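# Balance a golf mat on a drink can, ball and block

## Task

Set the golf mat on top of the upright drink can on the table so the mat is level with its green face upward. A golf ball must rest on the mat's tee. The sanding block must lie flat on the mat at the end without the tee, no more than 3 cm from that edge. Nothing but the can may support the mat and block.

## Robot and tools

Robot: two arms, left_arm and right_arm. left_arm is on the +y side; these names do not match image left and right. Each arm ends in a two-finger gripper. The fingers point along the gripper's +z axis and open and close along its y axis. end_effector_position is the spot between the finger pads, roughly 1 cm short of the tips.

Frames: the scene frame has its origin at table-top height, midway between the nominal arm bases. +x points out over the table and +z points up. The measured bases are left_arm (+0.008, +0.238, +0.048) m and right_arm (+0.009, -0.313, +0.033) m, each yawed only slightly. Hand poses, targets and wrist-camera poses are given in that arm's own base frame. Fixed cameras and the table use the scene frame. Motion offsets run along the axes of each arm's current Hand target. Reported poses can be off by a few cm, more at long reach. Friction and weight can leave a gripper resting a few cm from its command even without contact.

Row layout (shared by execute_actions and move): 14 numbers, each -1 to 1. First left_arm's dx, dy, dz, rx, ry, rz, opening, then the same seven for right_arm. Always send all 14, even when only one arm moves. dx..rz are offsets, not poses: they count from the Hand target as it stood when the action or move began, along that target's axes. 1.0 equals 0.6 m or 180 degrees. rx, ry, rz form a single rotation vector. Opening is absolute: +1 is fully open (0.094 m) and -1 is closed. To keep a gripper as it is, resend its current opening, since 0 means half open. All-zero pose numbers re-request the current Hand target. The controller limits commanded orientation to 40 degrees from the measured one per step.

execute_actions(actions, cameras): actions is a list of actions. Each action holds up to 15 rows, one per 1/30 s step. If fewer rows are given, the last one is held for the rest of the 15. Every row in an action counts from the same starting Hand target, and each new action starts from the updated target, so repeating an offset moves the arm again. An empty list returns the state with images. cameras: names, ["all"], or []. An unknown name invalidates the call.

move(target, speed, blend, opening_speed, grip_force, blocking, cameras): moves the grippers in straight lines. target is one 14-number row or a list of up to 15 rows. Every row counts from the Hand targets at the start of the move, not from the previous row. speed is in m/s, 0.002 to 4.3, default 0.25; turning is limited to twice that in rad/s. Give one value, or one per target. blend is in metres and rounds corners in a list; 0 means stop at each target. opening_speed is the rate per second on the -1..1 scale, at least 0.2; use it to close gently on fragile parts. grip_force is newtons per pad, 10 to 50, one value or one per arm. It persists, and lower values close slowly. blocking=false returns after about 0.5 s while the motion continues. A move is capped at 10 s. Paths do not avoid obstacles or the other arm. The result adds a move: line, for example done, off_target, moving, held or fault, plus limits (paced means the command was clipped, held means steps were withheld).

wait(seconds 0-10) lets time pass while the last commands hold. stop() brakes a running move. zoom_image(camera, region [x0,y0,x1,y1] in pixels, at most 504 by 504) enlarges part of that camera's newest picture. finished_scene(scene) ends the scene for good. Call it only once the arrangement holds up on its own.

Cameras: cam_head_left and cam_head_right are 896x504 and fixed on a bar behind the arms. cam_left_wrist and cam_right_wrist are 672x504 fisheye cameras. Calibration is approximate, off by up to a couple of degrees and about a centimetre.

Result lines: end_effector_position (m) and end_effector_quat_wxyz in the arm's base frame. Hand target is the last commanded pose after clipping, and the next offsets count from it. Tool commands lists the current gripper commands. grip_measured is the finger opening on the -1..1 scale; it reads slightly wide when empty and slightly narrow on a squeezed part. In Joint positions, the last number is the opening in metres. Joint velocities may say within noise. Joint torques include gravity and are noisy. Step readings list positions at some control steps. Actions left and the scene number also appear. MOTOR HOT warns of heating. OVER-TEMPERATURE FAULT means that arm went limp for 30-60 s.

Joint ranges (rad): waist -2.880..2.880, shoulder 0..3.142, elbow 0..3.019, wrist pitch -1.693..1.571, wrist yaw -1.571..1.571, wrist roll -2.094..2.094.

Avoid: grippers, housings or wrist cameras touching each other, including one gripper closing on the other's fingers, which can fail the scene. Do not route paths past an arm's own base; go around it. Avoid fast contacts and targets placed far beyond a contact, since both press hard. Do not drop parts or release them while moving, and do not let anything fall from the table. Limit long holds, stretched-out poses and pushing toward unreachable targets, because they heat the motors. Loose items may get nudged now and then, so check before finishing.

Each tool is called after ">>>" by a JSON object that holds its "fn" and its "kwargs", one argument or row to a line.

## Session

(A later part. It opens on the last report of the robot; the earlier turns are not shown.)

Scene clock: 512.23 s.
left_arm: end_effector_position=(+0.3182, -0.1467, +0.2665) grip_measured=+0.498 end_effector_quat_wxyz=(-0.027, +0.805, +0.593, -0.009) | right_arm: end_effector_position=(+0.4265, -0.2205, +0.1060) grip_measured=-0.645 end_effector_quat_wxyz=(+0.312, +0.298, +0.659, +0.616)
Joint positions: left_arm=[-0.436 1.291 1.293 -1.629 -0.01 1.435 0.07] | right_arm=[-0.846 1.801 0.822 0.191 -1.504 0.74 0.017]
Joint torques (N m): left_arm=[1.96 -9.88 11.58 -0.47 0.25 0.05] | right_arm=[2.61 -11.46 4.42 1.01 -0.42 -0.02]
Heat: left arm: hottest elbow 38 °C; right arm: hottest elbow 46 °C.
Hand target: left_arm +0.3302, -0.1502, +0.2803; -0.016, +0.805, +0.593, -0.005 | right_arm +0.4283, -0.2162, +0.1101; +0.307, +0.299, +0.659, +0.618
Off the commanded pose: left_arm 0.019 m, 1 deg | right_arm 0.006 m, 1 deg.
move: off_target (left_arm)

>>> {"fn": "move", "kwargs": {
  "target": [
    [0.251,0.0676,0.08,-0.082,-0.0117,-0.479,0.7,0,0,0,0,0,0,-0.8],
    [0.502,0.1352,0.3018,-0.1643,-0.0234,-0.958,0.7,0,0,0,0,0,0,-0.8]
  ],
  "speed": 0.25,
  "blend": 0.05,
  "cameras": ["cam_head_left","cam_left_wrist"]
}}

Scene clock: 521.83 s.
left_arm: end_effector_position=(+0.4706, +0.1104, +0.0908) grip_measured=+0.698 end_effector_quat_wxyz=(+0.127, -0.538, +0.827, +0.104) | right_arm: end_effector_position=(+0.4265, -0.2205, +0.1060) grip_measured=-0.645 end_effector_quat_wxyz=(+0.312, +0.298, +0.659, +0.616)
Joint positions: left_arm=[0.125 1.619 1.138 -0.947 -0.298 -1.007 0.08] | right_arm=[-0.846 1.801 0.822 0.191 -1.504 0.74 0.017]
Joint torques (N m): left_arm=[1.73 -14.51 10.76 0.96 -0.5 -0.16] | right_arm=[2.43 -11.81 4.48 1.14 -0.41 0.03]
Heat: left arm: hottest elbow 39 °C; right arm: hottest elbow 46 °C.
Hand target: left_arm +0.4922, +0.1171, +0.1002; +0.145, -0.546, +0.820, +0.097 | right_arm +0.4283, -0.2162, +0.1101; +0.307, +0.299, +0.659, +0.618
Off the commanded pose: left_arm 0.025 m, 3 deg | right_arm 0.006 m, 1 deg.
move: off_target (left_arm)
camera_calibration:
cam_left_wrist: T_world_to_cam=[[0.881587, -0.456163, -0.121325, -0.348815], [-0.398098, -0.856645, 0.328143, 0.284493], [-0.253619, -0.240988, -0.936804, 0.346478], [0, 0, 0, 1]] pos_world=[0.50864, 0.168089, 0.188907]
Images, in order (width x height): cam_head_left 896x504, cam_left_wrist 672x504.

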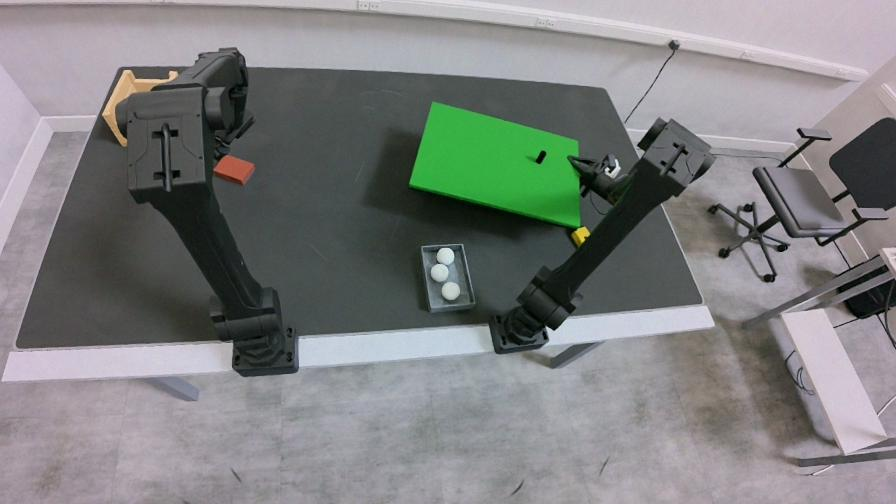

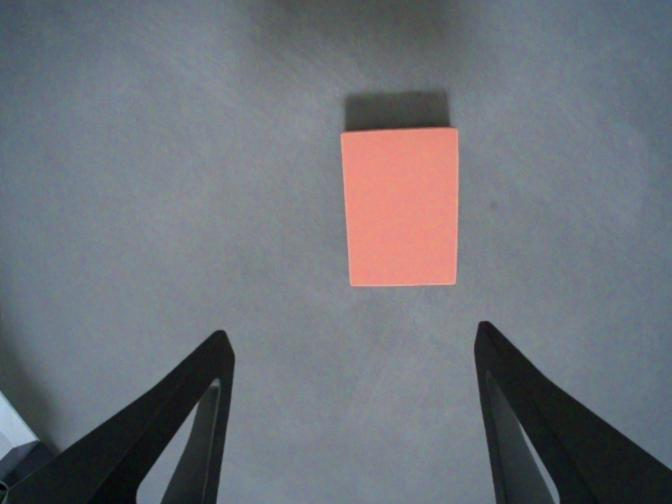

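>>> {"fn": "move", "kwargs": {
  "target": [0.02,-0.0245,0.1175,0,0,0,0.8,0,0,0,0,0,0,-0.8],
  "speed": 0.1,
  "cameras": ["cam_left_wrist"]
}}

Scene clock: 527.70 s.
left_arm: end_effector_position=(+0.4985, +0.1167, +0.0302) grip_measured=+0.798 end_effector_quat_wxyz=(+0.136, -0.541, +0.824, +0.100) | right_arm: end_effector_position=(+0.4265, -0.2205, +0.1060) grip_measured=-0.645 end_effector_quat_wxyz=(+0.312, +0.298, +0.659, +0.616)
Joint positions: left_arm=[0.131 1.76 1.138 -0.785 -0.298 -1.007 0.084] | right_arm=[-0.846 1.801 0.822 0.191 -1.504 0.74 0.017]
Joint torques (N m): left_arm=[2.14 -16.26 8.51 1.13 -0.42 -0.07] | right_arm=[2.2 -11.52 4.26 1.17 -0.41 0]
Heat: left arm: hottest elbow 39 °C; right arm: hottest elbow 45 °C.
Hand target: left_arm +0.5107, +0.1233, +0.0300; +0.145, -0.546, +0.820, +0.097 | right_arm +0.4283, -0.2162, +0.1101; +0.307, +0.299, +0.659, +0.618
Off the commanded pose: left_arm 0.014 m, 1 deg | right_arm 0.006 m, 1 deg.
move: off_target (left_arm)
camera_calibration:
cam_left_wrist: T_world_to_cam=[[0.886651, -0.450816, -0.10303, -0.38164], [-0.400351, -0.859822, 0.316898, 0.322702], [-0.231451, -0.239729, -0.942847, 0.287319], [0, 0, 0, 1]] pos_world=[0.534076, 0.174296, 0.129314]
Images, in order (width x height): cam_left_wrist 672x504.

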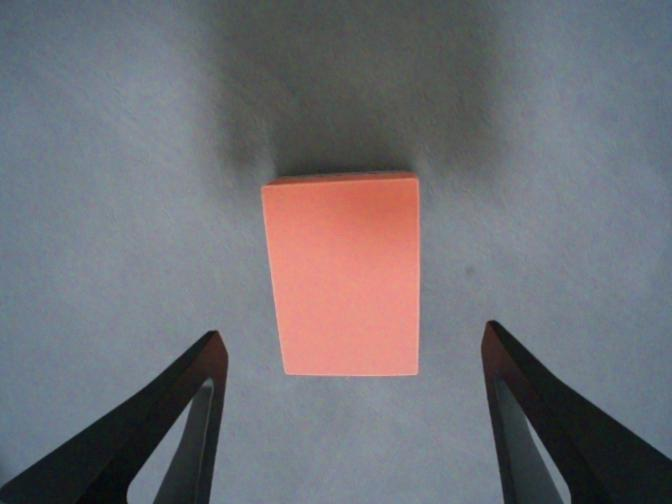

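>>> {"fn": "move", "kwargs": {
  "target": [0.02,0.0053,0.0798,0,0,0,0.8,0,0,0,0,0,0,-0.8],
  "speed": 0.06,
  "cameras": ["cam_left_wrist"]
}}

Scene clock: 532.17 s.
left_arm: end_effector_position=(+0.5144, +0.1251, -0.0031) grip_measured=+0.798 end_effector_quat_wxyz=(+0.154, -0.546, +0.819, +0.092) | right_arm: end_effector_position=(+0.4265, -0.2205, +0.1060) grip_measured=-0.645 end_effector_quat_wxyz=(+0.312, +0.298, +0.659, +0.616)
Joint positions: left_arm=[0.143 1.834 1.133 -0.664 -0.299 -1.002 0.084] | right_arm=[-0.846 1.801 0.822 0.191 -1.504 0.74 0.017]
Joint torques (N m): left_arm=[2.49 -16.09 5.59 1.31 -0.26 0.03] | right_arm=[2.14 -10.87 4.44 1.29 -0.38 0.02]
Heat: left arm: hottest elbow 39 °C; right arm: hottest elbow 45 °C.
Hand target: left_arm +0.5098, +0.1293, -0.0192; +0.145, -0.546, +0.820, +0.097 | right_arm +0.4283, -0.2162, +0.1101; +0.307, +0.299, +0.659, +0.618
Off the commanded pose: left_arm 0.017 m, 1 deg | right_arm 0.006 m, 1 deg.
move: off_target (left_arm)
camera_calibration:
cam_left_wrist: T_world_to_cam=[[0.893126, -0.444125, -0.071269, -0.399392], [-0.406376, -0.864622, 0.295444, 0.35049], [-0.192835, -0.234907, -0.952698, 0.241149], [0, 0, 0, 1]] pos_world=[0.54564, 0.182309, 0.097728]
Images, in order (width x height): cam_left_wrist 672x504.

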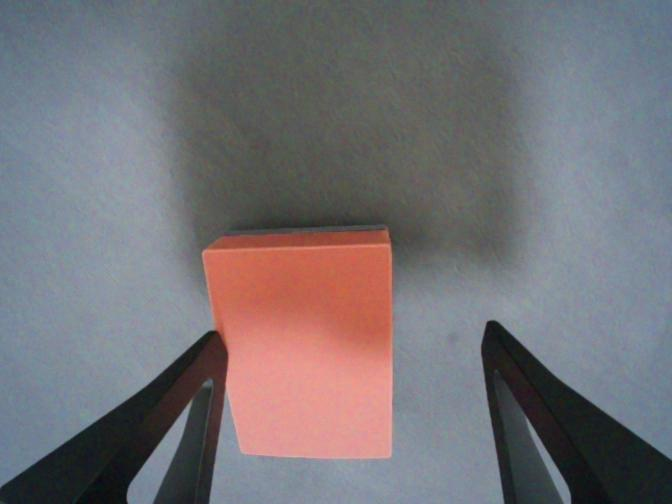

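>>> {"fn": "move", "kwargs": {
  "target": [-0.0172,0.0233,-0.047,0,0,0,0.85,0,0,0,0,0,0,-0.8],
  "speed": 0.06,
  "cameras": ["cam_left_wrist"]
}}

Scene clock: 535.07 s.
left_arm: end_effector_position=(+0.5024, +0.1326, +0.0081) grip_measured=+0.848 end_effector_quat_wxyz=(+0.149, -0.547, +0.818, +0.095) | right_arm: end_effector_position=(+0.4265, -0.2205, +0.1060) grip_measured=-0.645 end_effector_quat_wxyz=(+0.312, +0.298, +0.659, +0.616)
Joint positions: left_arm=[0.161 1.797 1.116 -0.691 -0.297 -0.987 0.087] | right_arm=[-0.846 1.801 0.822 0.191 -1.504 0.74 0.017]
Joint torques (N m): left_arm=[1.79 -19.6 5.81 0.17 -0.27 0.03] | right_arm=[1.96 -11.52 4.31 1.32 -0.38 0.03]
Heat: left arm: hottest elbow 39 °C; right arm: hottest elbow 45 °C.
Hand target: left_arm +0.4968, +0.1349, +0.0108; +0.145, -0.546, +0.820, +0.097 | right_arm +0.4283, -0.2162, +0.1101; +0.307, +0.299, +0.659, +0.618
Off the commanded pose: left_arm 0.007 m, 1 deg | right_arm 0.006 m, 1 deg.
move: done
camera_calibration:
cam_left_wrist: T_world_to_cam=[[0.89404, -0.440601, -0.0810106, -0.385462], [-0.399566, -0.866035, 0.300549, 0.345554], [-0.20258, -0.236334, -0.95032, 0.256341], [0, 0, 0, 1]] pos_world=[0.53462, 0.190009, 0.108524]
Images, in order (width x height): cam_left_wrist 672x504.

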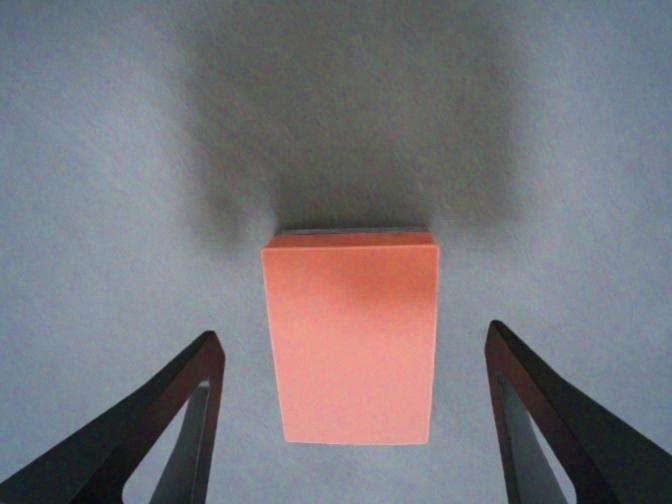

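>>> {"fn": "move", "kwargs": {
  "target": [0.0365,0,0.045,0,0,0,0.85,0,0,0,0,0,0,-0.8],
  "speed": 0.04,
  "cameras": ["cam_left_wrist"]
}}

Scene clock: 538.57 s.
left_arm: end_effector_position=(+0.4948, +0.1290, -0.0089) grip_measured=+0.848 end_effector_quat_wxyz=(+0.151, -0.547, +0.818, +0.094) | right_arm: end_effector_position=(+0.4265, -0.2205, +0.1060) grip_measured=-0.645 end_effector_quat_wxyz=(+0.312, +0.298, +0.659, +0.616)
Joint positions: left_arm=[0.156 1.809 1.074 -0.635 -0.297 -0.992 0.087] | right_arm=[-0.846 1.801 0.822 0.191 -1.504 0.74 0.017]
Joint torques (N m): left_arm=[0.67 -15.74 5.57 1.17 -0.45 -0.09] | right_arm=[2.37 -11.22 4.25 1.1 -0.38 0.01]
Heat: left arm: hottest elbow 39 °C; right arm: hottest elbow 45 °C.
Hand target: left_arm +0.4923, +0.1244, -0.0221; +0.145, -0.546, +0.820, +0.097 | right_arm +0.4283, -0.2162, +0.1101; +0.307, +0.299, +0.659, +0.618
Off the commanded pose: left_arm 0.014 m, 1 deg | right_arm 0.006 m, 1 deg.
move: off_target (left_arm)
camera_calibration:
cam_left_wrist: T_world_to_cam=[[0.894321, -0.440823, -0.0765801, -0.381687], [-0.401231, -0.865895, 0.298729, 0.345269], [-0.197997, -0.236434, -0.95126, 0.235579], [0, 0, 0, 1]] pos_world=[0.526528, 0.186409, 0.0917256]
Images, in order (width x height): cam_left_wrist 672x504.

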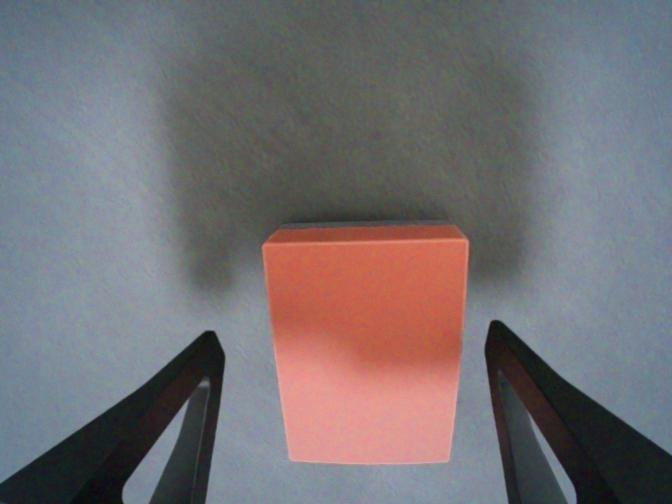

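>>> {"fn": "move", "kwargs": {
  "target": [0.0086,-0.005,0.0235,0,0,0,0.85,0,0,0,0,0,0,-0.8],
  "speed": 0.04,
  "cameras": ["cam_left_wrist"]
}}

Scene clock: 541.53 s.
left_arm: end_effector_position=(+0.4980, +0.1279, -0.0239) grip_measured=+0.848 end_effector_quat_wxyz=(+0.151, -0.547, +0.818, +0.094) | right_arm: end_effector_position=(+0.4265, -0.2205, +0.1060) grip_measured=-0.645 end_effector_quat_wxyz=(+0.312, +0.298, +0.659, +0.616)
Joint positions: left_arm=[0.153 1.843 1.074 -0.601 -0.297 -0.995 0.087] | right_arm=[-0.846 1.801 0.822 0.191 -1.504 0.74 0.017]
Joint torques (N m): left_arm=[0.44 -16.32 5.38 1.16 -0.45 -0.14] | right_arm=[2.55 -11.58 4.21 0.94 -0.36 0.03]
Heat: left arm: hottest elbow 39 °C; right arm: hottest elbow 45 °C.
Hand target: left_arm +0.4951, +0.1231, -0.0370; +0.145, -0.546, +0.820, +0.097 | right_arm +0.4283, -0.2162, +0.1101; +0.307, +0.299, +0.659, +0.618
Off the commanded pose: left_arm 0.014 m, 1 deg | right_arm 0.006 m, 1 deg.
move: off_target (left_arm)
camera_calibration:
cam_left_wrist: T_world_to_cam=[[0.894398, -0.440759, -0.0760527, -0.386143], [-0.401217, -0.865769, 0.299115, 0.350066], [-0.197682, -0.237014, -0.951182, 0.221622], [0, 0, 0, 1]] pos_world=[0.529628, 0.185408, 0.0767255]
Images, in order (width x height): cam_left_wrist 672x504.

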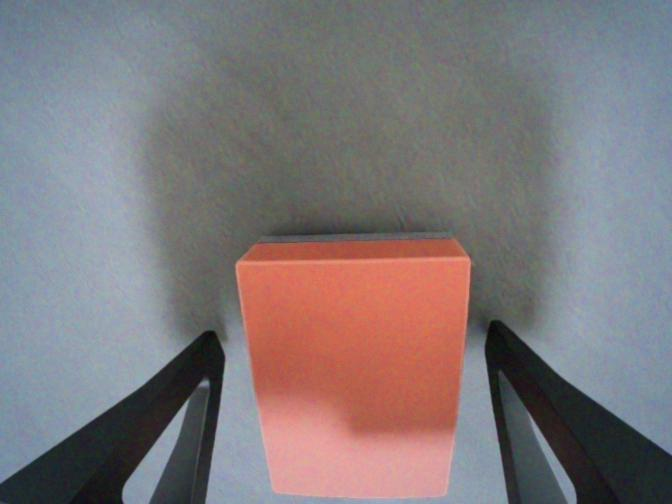

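>>> {"fn": "move", "kwargs": {
  "target": [0,0,0,0,0,0,0.15,0,0,0,0,0,0,-0.8],
  "speed": 0.04,
  "opening_speed": 0.3,
  "cameras": ["cam_left_wrist"]
}}

Scene clock: 546.00 s.
left_arm: end_effector_position=(+0.4990, +0.1277, -0.0237) grip_measured=+0.226 end_effector_quat_wxyz=(+0.153, -0.547, +0.818, +0.093) | right_arm: end_effector_position=(+0.4265, -0.2205, +0.1060) grip_measured=-0.645 end_effector_quat_wxyz=(+0.312, +0.298, +0.659, +0.616)
Joint positions: left_arm=[0.152 1.843 1.074 -0.598 -0.297 -0.996 0.058] | right_arm=[-0.846 1.801 0.822 0.191 -1.504 0.74 0.017]
Joint torques (N m): left_arm=[0.85 -16.56 5.41 1.18 -0.44 -0.1] | right_arm=[2.08 -11.22 4.33 1.18 -0.36 0.02]
Heat: left arm: hottest elbow 39 °C; right arm: hottest elbow 45 °C.
Hand target: left_arm +0.4951, +0.1231, -0.0370; +0.145, -0.546, +0.820, +0.097 | right_arm +0.4283, -0.2162, +0.1101; +0.307, +0.299, +0.659, +0.618
Off the commanded pose: left_arm 0.015 m, 1 deg | right_arm 0.006 m, 1 deg.
move: off_target (left_arm)
camera_calibration:
cam_left_wrist: T_world_to_cam=[[0.894513, -0.441083, -0.0727447, -0.387051], [-0.402748, -0.865764, 0.297064, 0.35093], [-0.194009, -0.23643, -0.952083, 0.219972], [0, 0, 0, 1]] pos_world=[0.530235, 0.185109, 0.077027]
Images, in order (width x height): cam_left_wrist 672x504.

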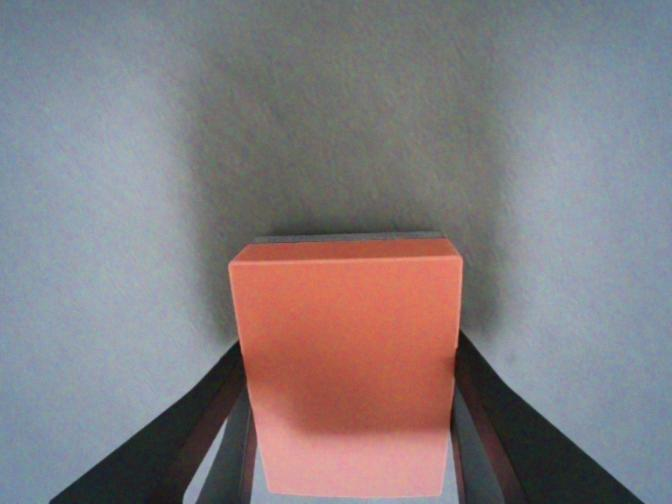

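>>> {"fn": "move", "kwargs": {
  "target": [
    [-0.1318,0,-0.3607,0,0,0,0.15,0,0,0,0,0,0,-0.8],
    [0.6348,-0.2423,-0.6537,0.1619,0,0.443,0.15,0,0,0,0,0,0,-0.8]
  ],
  "speed": 0.15,
  "blend": 0.04,
  "cameras": ["cam_head_left","cam_head_right","cam_left_wrist"]
}}

Scene clock: 558.73 s.
left_arm: end_effector_position=(+0.4242, -0.3691, +0.1828) grip_measured=+0.224 end_effector_quat_wxyz=(+0.151, +0.147, +0.977, -0.011) | right_arm: end_effector_position=(+0.4265, -0.2205, +0.1060) grip_measured=-0.645 end_effector_quat_wxyz=(+0.312, +0.298, +0.659, +0.616)
Joint positions: left_arm=[-0.763 1.663 1.449 -1.094 -0.154 -0.444 0.058] | right_arm=[-0.846 1.801 0.822 0.191 -1.504 0.74 0.017]
Joint torques (N m): left_arm=[1.26 -17.26 12.56 1.31 -0.12 0.04] | right_arm=[2.26 -12.28 4.22 1.26 -0.38 0]
Heat: left arm: hottest elbow 40 °C; right arm: hottest elbow 45 °C.
Hand target: left_arm +0.4398, -0.3871, +0.2010; +0.172, +0.150, +0.973, -0.027 | right_arm +0.4283, -0.2162, +0.1101; +0.307, +0.299, +0.659, +0.618
Off the commanded pose: left_arm 0.030 m, 3 deg | right_arm 0.006 m, 1 deg.
move: off_target (left_arm)
camera_calibration:
cam_left_wrist: T_world_to_cam=[[-0.353672, -0.929299, -0.106396, -0.168841], [-0.887883, 0.297755, 0.350723, 0.454787], [-0.294246, 0.218508, -0.930416, 0.491038], [0, 0, 0, 1]] pos_world=[0.488569, -0.399615, 0.279401]
Images, in order (width x height): cam_head_left 896x504, cam_head_right 896x504, cam_left_wrist 672x504.

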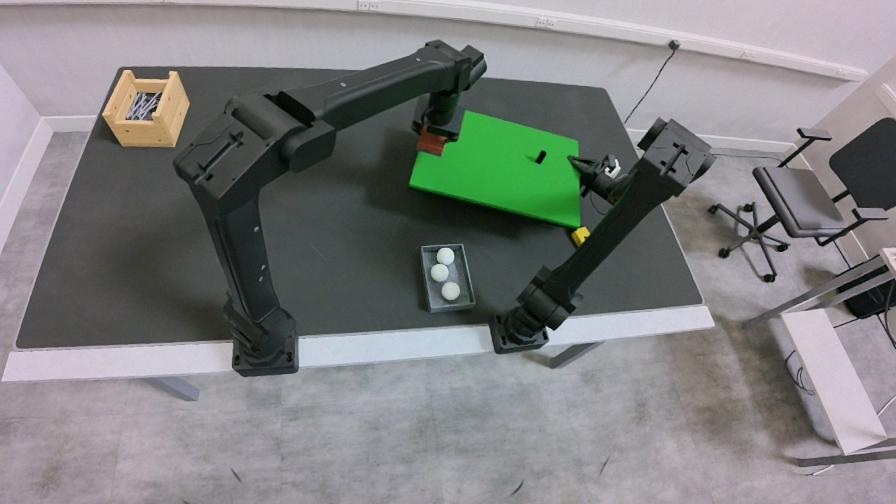

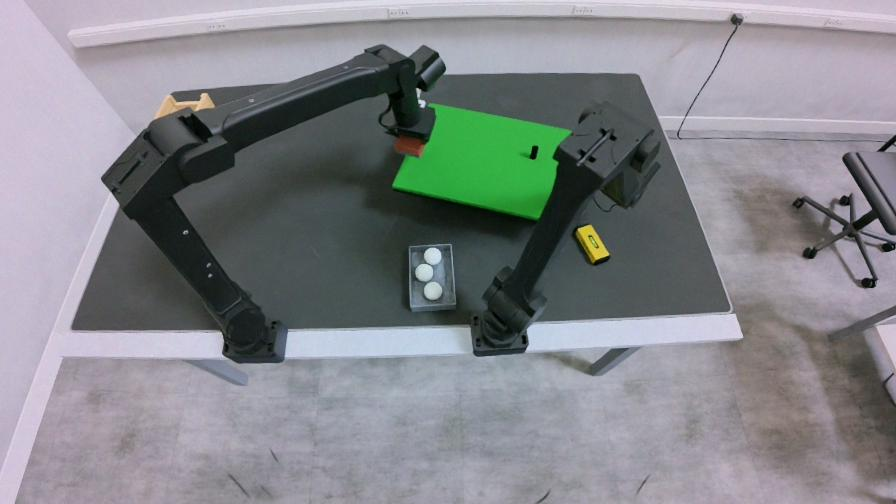

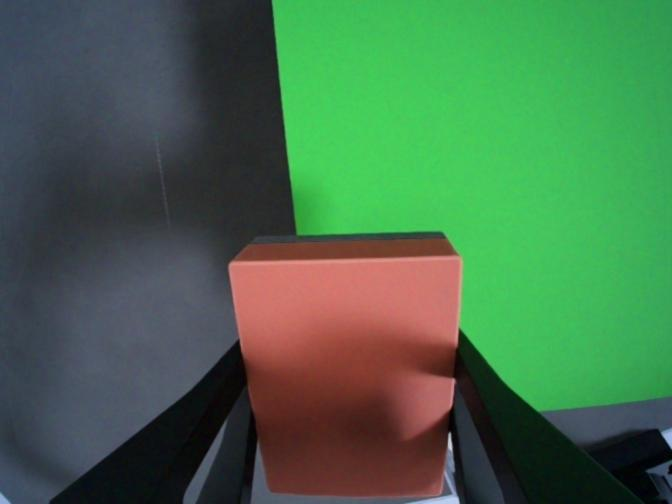

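>>> {"fn": "move", "kwargs": {
  "target": [0.0118,-0.0013,0.0843,0,0,0,0.15,0,0,0,0,0,0,-0.8],
  "speed": 0.05,
  "cameras": ["cam_head_left","cam_left_wrist"]
}}

Scene clock: 564.80 s.
left_arm: end_effector_position=(+0.4442, -0.3887, +0.1569) grip_measured=+0.224 end_effector_quat_wxyz=(+0.170, +0.149, +0.974, -0.025) | right_arm: end_effector_position=(+0.4265, -0.2205, +0.1060) grip_measured=-0.645 end_effector_quat_wxyz=(+0.312, +0.298, +0.659, +0.616)
Joint positions: left_arm=[-0.763 1.723 1.449 -0.985 -0.152 -0.436 0.058] | right_arm=[-0.846 1.801 0.822 0.191 -1.504 0.74 0.017]
Joint torques (N m): left_arm=[1.55 -18.32 8.24 1.74 -0.07 0.03] | right_arm=[2.55 -11.4 4.56 1.35 -0.42 -0.02]
Heat: left arm: hottest elbow 41 °C; right arm: hottest elbow 45 °C.
Hand target: left_arm +0.4498, -0.3911, +0.1509; +0.172, +0.150, +0.973, -0.027 | right_arm +0.4283, -0.2162, +0.1101; +0.307, +0.299, +0.659, +0.618
Off the commanded pose: left_arm 0.008 m, 0 deg | right_arm 0.006 m, 1 deg.
move: done
camera_calibration:
cam_left_wrist: T_world_to_cam=[[-0.357677, -0.92968, -0.0881036, -0.184034], [-0.896742, 0.315604, 0.310237, 0.504737], [-0.260615, 0.189971, -0.946568, 0.453661], [0, 0, 0, 1]] pos_world=[0.505025, -0.416573, 0.256619]
Images, in order (width x height): cam_head_left 896x504, cam_left_wrist 672x504.

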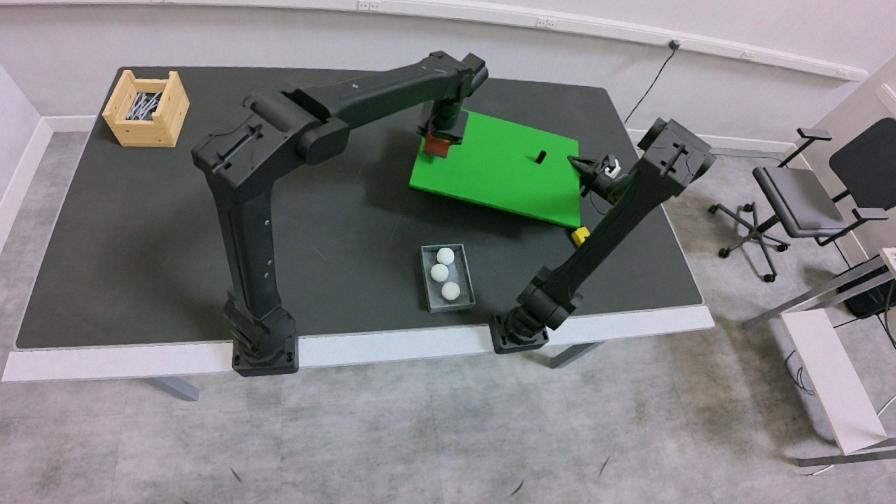

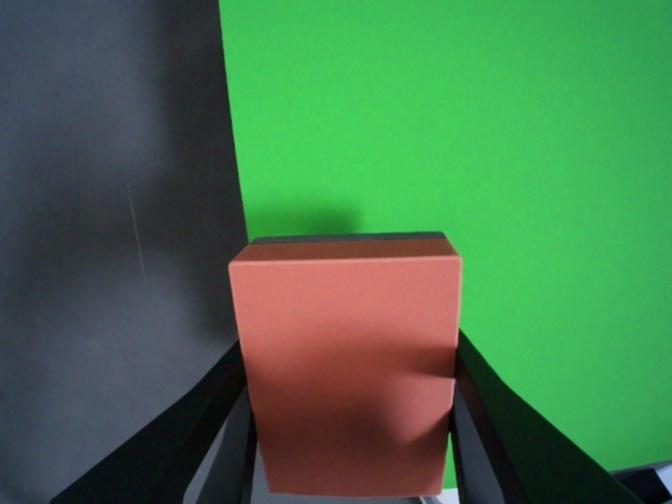

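>>> {"fn": "move", "kwargs": {
  "target": [0.0215,0.0133,0.0365,0,0,0,0.15,0,0,0,0,0,0,-0.8],
  "speed": 0.04,
  "cameras": ["cam_head_left","cam_left_wrist"]
}}

>>> {"fn": "zoom_image", "kwargs": {
  "camera": "cam_head_left",
  "region": [390, 80, 500, 200]
}}

Scene clock: 568.57 s.
left_arm: end_effector_position=(+0.4424, -0.3837, +0.1353) grip_measured=+0.224 end_effector_quat_wxyz=(+0.173, +0.150, +0.973, -0.028) | right_arm: end_effector_position=(+0.4265, -0.2205, +0.1060) grip_measured=-0.645 end_effector_quat_wxyz=(+0.312, +0.298, +0.659, +0.616)
Joint positions: left_arm=[-0.758 1.724 1.39 -0.916 -0.149 -0.427 0.058] | right_arm=[-0.846 1.801 0.822 0.191 -1.504 0.74 0.017]
Joint torques (N m): left_arm=[1.85 -17.9 7.6 1.65 -0.09 0.04] | right_arm=[2.08 -10.7 4.45 1.21 -0.35 0.07]
Heat: left arm: hottest elbow 42 °C; right arm: hottest elbow 45 °C.
Hand target: left_arm +0.4476, -0.3821, +0.1257; +0.172, +0.150, +0.973, -0.027 | right_arm +0.4283, -0.2162, +0.1101; +0.307, +0.299, +0.659, +0.618
Off the commanded pose: left_arm 0.011 m, 0 deg | right_arm 0.006 m, 1 deg.
move: off_target (left_arm)
camera_calibration:
cam_left_wrist: T_world_to_cam=[[-0.361531, -0.928463, -0.0851615, -0.180086], [-0.896897, 0.321374, 0.3038, 0.511434], [-0.254698, 0.186214, -0.948922, 0.428098], [0, 0, 0, 1]] pos_world=[0.502633, -0.411283, 0.235522]
Images, in order (width x height): cam_head_left 896x504, cam_left_wrist 672x504.

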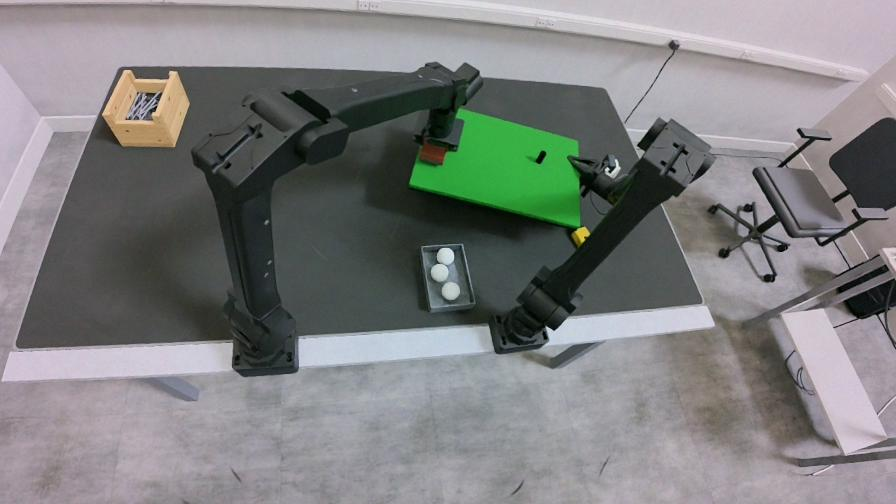

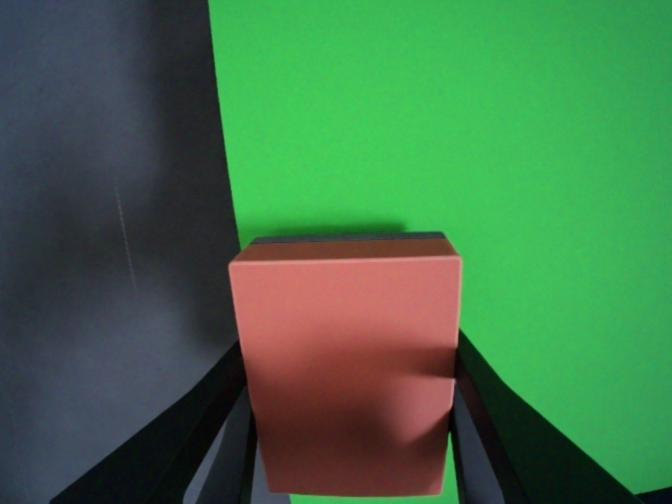

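Scaled by 4.200.

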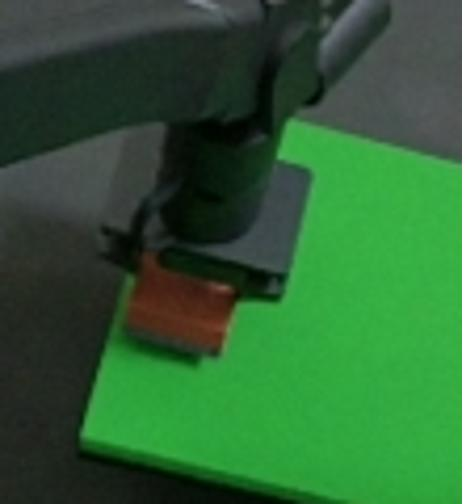

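>>> {"fn": "move", "kwargs": {
  "target": [0.0127,0.0085,0.0167,0,0,0,0.15,0,0,0,0,0,0,-0.8],
  "speed": 0.03,
  "cameras": ["cam_head_left","cam_left_wrist"]
}}

>>> {"fn": "zoom_image", "kwargs": {
  "camera": "cam_head_left",
  "region": [390, 100, 500, 200]
}}

Scene clock: 573.17 s.
left_arm: end_effector_position=(+0.4407, -0.3787, +0.1228) grip_measured=+0.224 end_effector_quat_wxyz=(+0.172, +0.151, +0.973, -0.028) | right_arm: end_effector_position=(+0.4265, -0.2205, +0.1060) grip_measured=-0.646 end_effector_quat_wxyz=(+0.312, +0.298, +0.659, +0.616)
Joint positions: left_arm=[-0.753 1.724 1.355 -0.881 -0.146 -0.421 0.058] | right_arm=[-0.846 1.801 0.822 0.191 -1.504 0.741 0.017]
Joint torques (N m): left_arm=[2.2 -18.37 7.41 1.7 -0.11 0.03] | right_arm=[2.26 -11.4 4.55 1.09 -0.37 0]
Heat: left arm: hottest elbow 41 °C; right arm: hottest elbow 45 °C.
Hand target: left_arm +0.4457, -0.3761, +0.1137; +0.172, +0.150, +0.973, -0.027 | right_arm +0.4283, -0.2162, +0.1101; +0.307, +0.299, +0.659, +0.618
Off the commanded pose: left_arm 0.011 m, 0 deg | right_arm 0.006 m, 1 deg.
move: off_target (left_arm)
camera_calibration:
cam_left_wrist: T_world_to_cam=[[-0.362298, -0.928173, -0.085057, -0.176746], [-0.896387, 0.321972, 0.30467, 0.511955], [-0.2554, 0.186625, -0.948653, 0.415254], [0, 0, 0, 1]] pos_world=[0.500931, -0.406383, 0.222922]
Images, in order (width x height): cam_head_left 896x504, cam_left_wrist 672x504.

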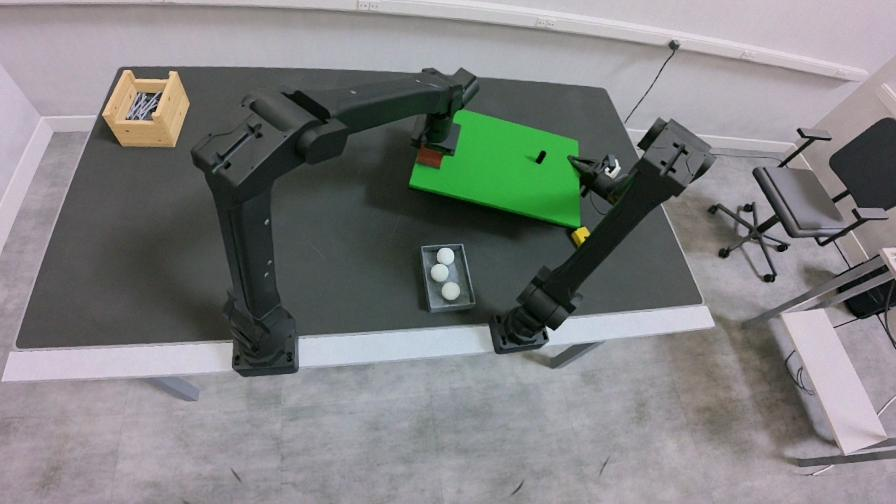

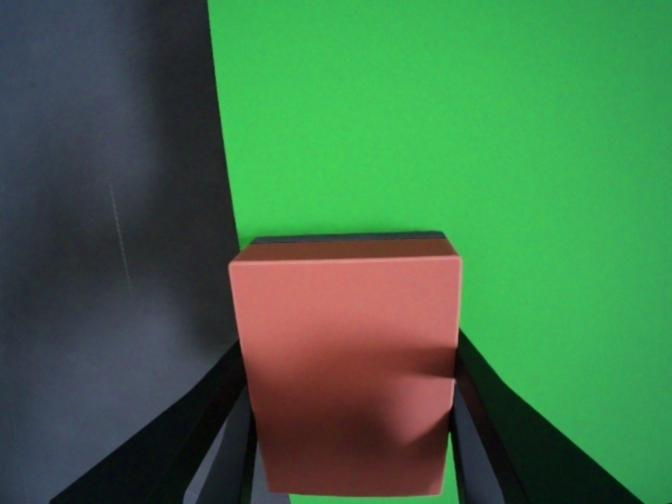

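Scaled by 4.582.

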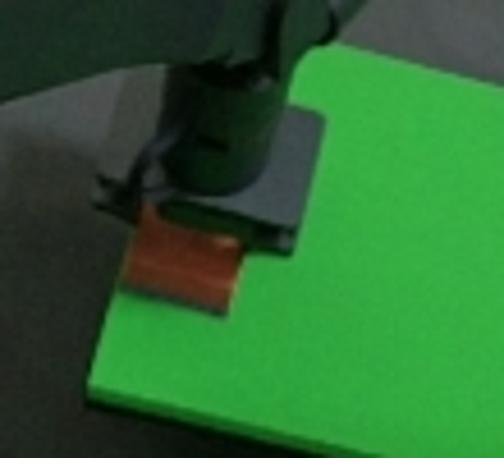

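>>> {"fn": "move", "kwargs": {
  "target": [0.0034,0,0.0094,0,0,0,0.15,0,0,0,0,0,0,-0.8],
  "speed": 0.02,
  "cameras": ["cam_right_wrist","cam_left_wrist"]
}}

Scene clock: 575.83 s.
left_arm: end_effector_position=(+0.4414, -0.3791, +0.1214) grip_measured=+0.224 end_effector_quat_wxyz=(+0.175, +0.151, +0.973, -0.030) | right_arm: end_effector_position=(+0.4265, -0.2205, +0.1060) grip_measured=-0.646 end_effector_quat_wxyz=(+0.311, +0.299, +0.659, +0.616)
Joint positions: left_arm=[-0.752 1.724 1.35 -0.869 -0.146 -0.421 0.058] | right_arm=[-0.846 1.801 0.822 0.191 -1.504 0.742 0.017]
Joint torques (N m): left_arm=[1.96 -17.85 7.17 1.78 -0.1 0.02] | right_arm=[2.61 -11.34 4.44 1.33 -0.4 -0.01]
Heat: left arm: hottest elbow 41 °C; right arm: hottest elbow 45 °C.
Hand target: left_arm +0.4457, -0.3762, +0.1078; +0.172, +0.150, +0.973, -0.027 | right_arm +0.4283, -0.2162, +0.1101; +0.307, +0.299, +0.659, +0.618
Off the commanded pose: left_arm 0.015 m, 1 deg | right_arm 0.006 m, 1 deg.
move: off_target (left_arm)
camera_calibration:
cam_left_wrist: T_world_to_cam=[[-0.361923, -0.928527, -0.0827595, -0.177475], [-0.89781, 0.323297, 0.299026, 0.515008], [-0.250898, 0.182527, -0.950649, 0.410891], [0, 0, 0, 1]] pos_world=[0.501239, -0.40629, 0.221924]
cam_right_wrist: T_world_to_cam=[[-0.0332874, 0.0326195, -0.998913, 0.130094], [-0.957998, 0.283802, 0.0411915, 0.50376], [0.284837, 0.958328, 0.0218023, 0.207712], [0, 0, 0, 1]] pos_world=[0.427768, -0.346268, 0.104673]
Images, in order (width x height): cam_left_wrist 672x504, cam_right_wrist 672x504.

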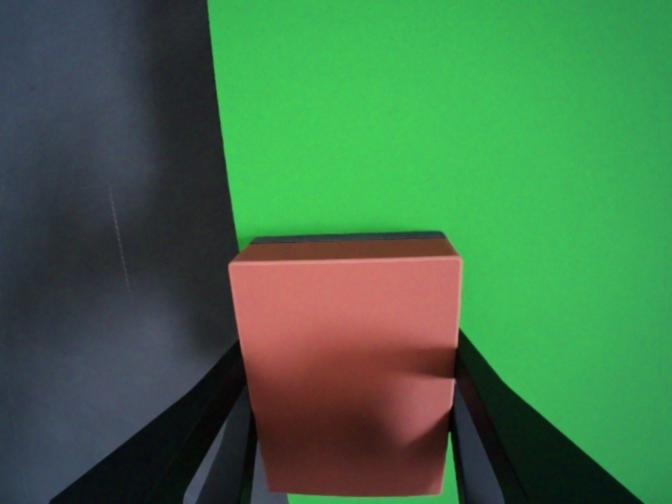

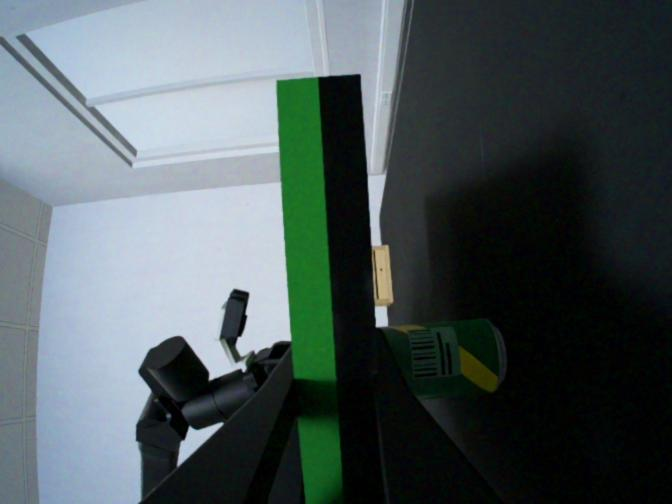

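>>> {"fn": "move", "kwargs": {
  "target": [-0.0043,0,-0.0118,0,0,0,0.3,0,0,0,0,0,0,-0.8],
  "speed": 0.02,
  "opening_speed": 0.2
}}

>>> {"fn": "move", "kwargs": {
  "target": [0,0,0,0,0,0,0.55,0,0,0,0,0,0,-0.8],
  "speed": 0.02,
  "opening_speed": 0.25,
  "cameras": ["cam_right_wrist","cam_left_wrist"]
}}

Scene clock: 578.13 s.
left_arm: end_effector_position=(+0.4414, -0.3791, +0.1214) grip_measured=+0.297 end_effector_quat_wxyz=(+0.175, +0.151, +0.972, -0.030) | right_arm: end_effector_position=(+0.4265, -0.2205, +0.1060) grip_measured=-0.646 end_effector_quat_wxyz=(+0.311, +0.299, +0.659, +0.616)
Joint positions: left_arm=[-0.752 1.724 1.35 -0.869 -0.146 -0.421 0.061] | right_arm=[-0.846 1.801 0.822 0.191 -1.504 0.742 0.017]
Joint torques (N m): left_arm=[2.08 -18.67 7.88 1.16 -0.11 0.03] | right_arm=[2.2 -11.28 4.56 1.43 -0.36 -0.05]
Heat: left arm: hottest elbow 41 °C; right arm: hottest elbow 45 °C.
Hand target: left_arm +0.4457, -0.3762, +0.1153; +0.172, +0.150, +0.973, -0.027 | right_arm +0.4283, -0.2162, +0.1101; +0.307, +0.299, +0.659, +0.618
Off the commanded pose: left_arm 0.008 m, 0 deg | right_arm 0.006 m, 1 deg.
move: done

Scene clock: 579.43 s.
left_arm: end_effector_position=(+0.4414, -0.3791, +0.1214) grip_measured=+0.547 end_effector_quat_wxyz=(+0.175, +0.151, +0.972, -0.030) | right_arm: end_effector_position=(+0.4265, -0.2205, +0.1060) grip_measured=-0.646 end_effector_quat_wxyz=(+0.311, +0.299, +0.659, +0.616)
Joint positions: left_arm=[-0.752 1.724 1.35 -0.869 -0.146 -0.421 0.073] | right_arm=[-0.846 1.801 0.822 0.191 -1.504 0.742 0.017]
Joint torques (N m): left_arm=[1.96 -18.49 7.92 1.09 -0.09 0.03] | right_arm=[1.9 -11.34 4.29 1.14 -0.37 0.02]
Heat: left arm: hottest elbow 41 °C; right arm: hottest elbow 44 °C.
Hand target: left_arm +0.4457, -0.3762, +0.1153; +0.172, +0.150, +0.973, -0.027 | right_arm +0.4283, -0.2162, +0.1101; +0.307, +0.299, +0.659, +0.618
Off the commanded pose: left_arm 0.008 m, 0 deg | right_arm 0.006 m, 1 deg.
move: done
camera_calibration:
cam_left_wrist: T_world_to_cam=[[-0.362179, -0.928414, -0.082914, -0.177303], [-0.897729, 0.323501, 0.299048, 0.514956], [-0.250817, 0.182743, -0.950629, 0.410909], [0, 0, 0, 1]] pos_world=[0.501139, -0.40629, 0.221924]
cam_right_wrist: T_world_to_cam=[[-0.0332874, 0.0326195, -0.998913, 0.130094], [-0.957998, 0.283802, 0.0411915, 0.50376], [0.284837, 0.958328, 0.0218023, 0.207712], [0, 0, 0, 1]] pos_world=[0.427768, -0.346268, 0.104673]
Images, in order (width x height): cam_left_wrist 672x504, cam_right_wrist 672x504.

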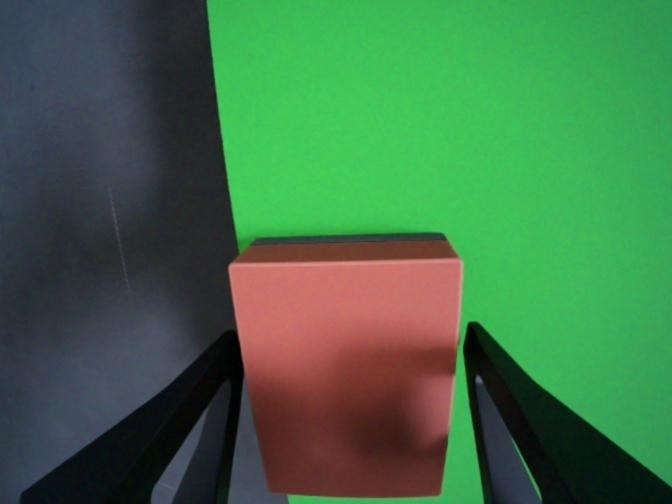

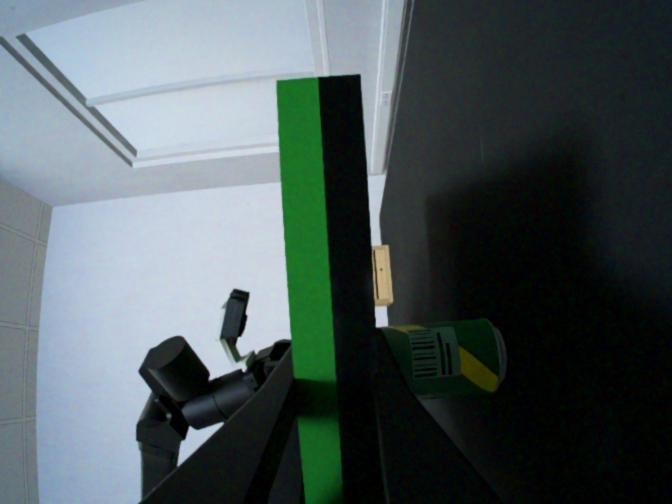

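>>> {"fn": "execute_actions", "kwargs": {
  "actions": [],
  "cameras": ["cam_head_left","cam_left_wrist"]
}}

Scene clock: 588.77 s.
left_arm: end_effector_position=(+0.4414, -0.3791, +0.1214) grip_measured=+0.548 end_effector_quat_wxyz=(+0.175, +0.151, +0.972, -0.030) | right_arm: end_effector_position=(+0.4265, -0.2205, +0.1060) grip_measured=-0.646 end_effector_quat_wxyz=(+0.311, +0.299, +0.659, +0.616)
Joint positions: left_arm=[-0.752 1.724 1.35 -0.869 -0.146 -0.421 0.073] | right_arm=[-0.846 1.801 0.822 0.191 -1.504 0.742 0.017]
Joint velocities: within noise
Joint torques (N m): left_arm=[1.9 -18.49 7.92 1.07 -0.1 0.04] | right_arm=[2.26 -11.52 4.27 1.36 -0.39 -0.02]
Heat: left arm: hottest elbow 41 °C; right arm: hottest elbow 44 °C.
Hand target: left_arm +0.4457, -0.3762, +0.1153; +0.172, +0.150, +0.973, -0.027 | right_arm +0.4283, -0.2162, +0.1101; +0.307, +0.299, +0.659, +0.618
Tool commands: left_gripper/opening=+0.55 right_gripper/opening=-0.8
Off the commanded pose: left_arm 0.008 m, 0 deg | right_arm 0.006 m, 1 deg.
camera_calibration:
cam_left_wrist: T_world_to_cam=[[-0.362179, -0.928414, -0.082914, -0.177303], [-0.897729, 0.323501, 0.299048, 0.514956], [-0.250817, 0.182743, -0.950629, 0.410909], [0, 0, 0, 1]] pos_world=[0.501139, -0.40629, 0.221924]
Images, in order (width x height): cam_head_left 896x504, cam_left_wrist 672x504.

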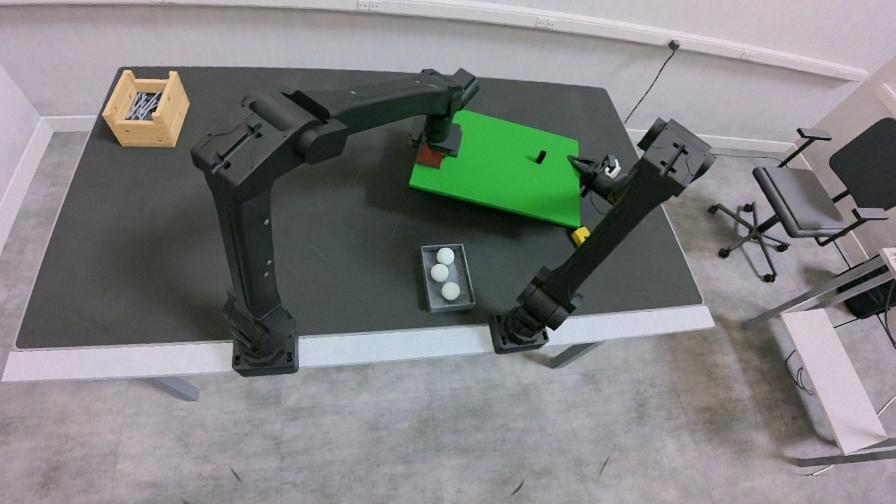

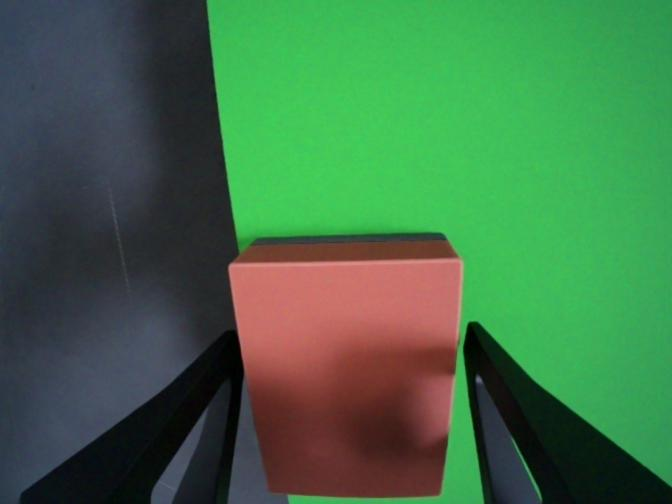

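>>> {"fn": "move", "kwargs": {
  "target": [
    [0,0,0,0,0,0,0.85,0,0,0,0,0,0,-0.8],
    [-0.0314,0,-0.0860,0,0,0,0.85,0,0,0,0,0,0,-0.8],
    [-0.0914,0,-0.250,0,0,0,0.85,0,0,0,0,0,0,-0.8]
  ],
  "speed": [0.05,0.05,0.15],
  "blend": [0,0.01,0],
  "cameras": ["cam_head_left","cam_left_wrist"]
}}

Scene clock: 593.77 s.
left_arm: end_effector_position=(+0.4344, -0.3725, +0.2500) grip_measured=+0.848 end_effector_quat_wxyz=(+0.154, +0.153, +0.976, -0.015) | right_arm: end_effector_position=(+0.4265, -0.2205, +0.1060) grip_measured=-0.646 end_effector_quat_wxyz=(+0.311, +0.299, +0.659, +0.616)
Joint positions: left_arm=[-0.752 1.66 1.621 -1.257 -0.146 -0.42 0.087] | right_arm=[-0.846 1.801 0.822 0.191 -1.504 0.742 0.017]
Joint torques (N m): left_arm=[2.26 -19.43 12.29 0.34 -0.12 0.04] | right_arm=[2.84 -11.46 4.42 1.22 -0.43 -0.01]
Heat: left arm: hottest elbow 41 °C; right arm: hottest elbow 44 °C.
Hand target: left_arm +0.4458, -0.3762, +0.2750; +0.172, +0.150, +0.973, -0.027 | right_arm +0.4283, -0.2162, +0.1101; +0.307, +0.299, +0.659, +0.618
Off the commanded pose: left_arm 0.028 m, 2 deg | right_arm 0.006 m, 1 deg.
move: off_target (left_arm)
camera_calibration:
cam_left_wrist: T_world_to_cam=[[-0.366047, -0.924992, -0.101974, -0.155426], [-0.885531, 0.312537, 0.343737, 0.447593], [-0.286083, 0.216125, -0.933513, 0.553723], [0, 0, 0, 1]] pos_world=[0.497876, -0.40333, 0.347204]
Images, in order (width x height): cam_head_left 896x504, cam_left_wrist 672x504.

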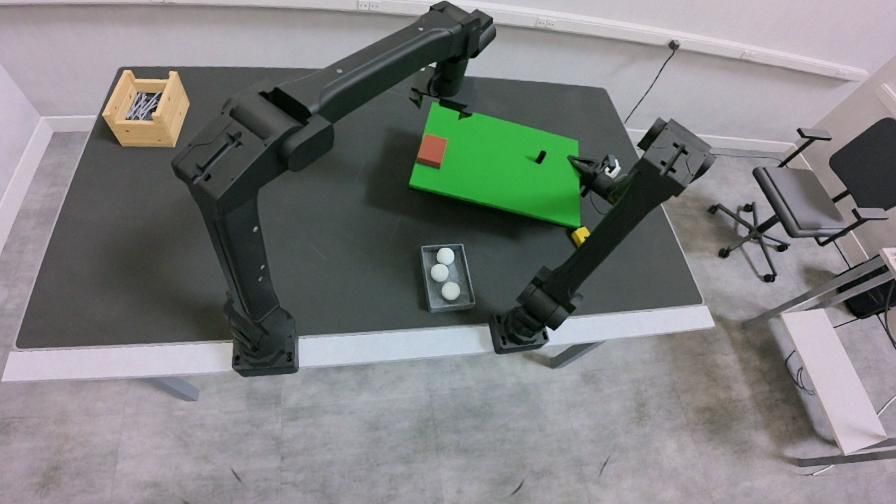

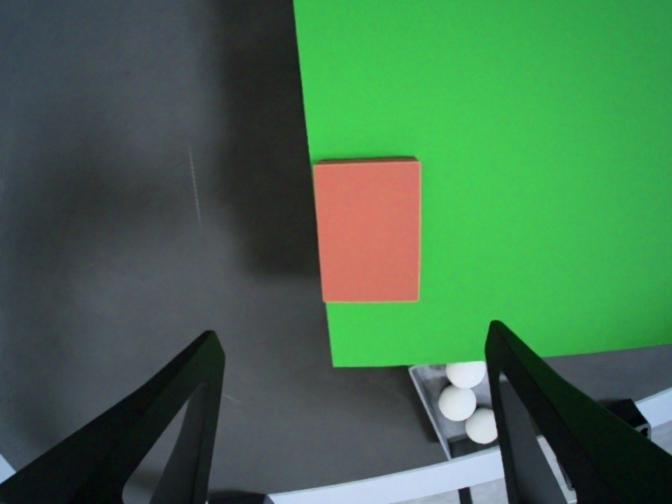

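>>> {"fn": "zoom_image", "kwargs": {
  "camera": "cam_head_left",
  "region": [396, 90, 606, 240]
}}

Scaled by 2.400.

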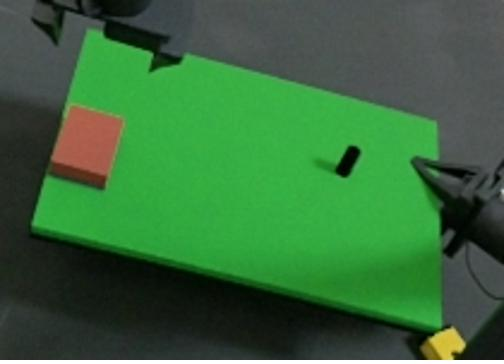

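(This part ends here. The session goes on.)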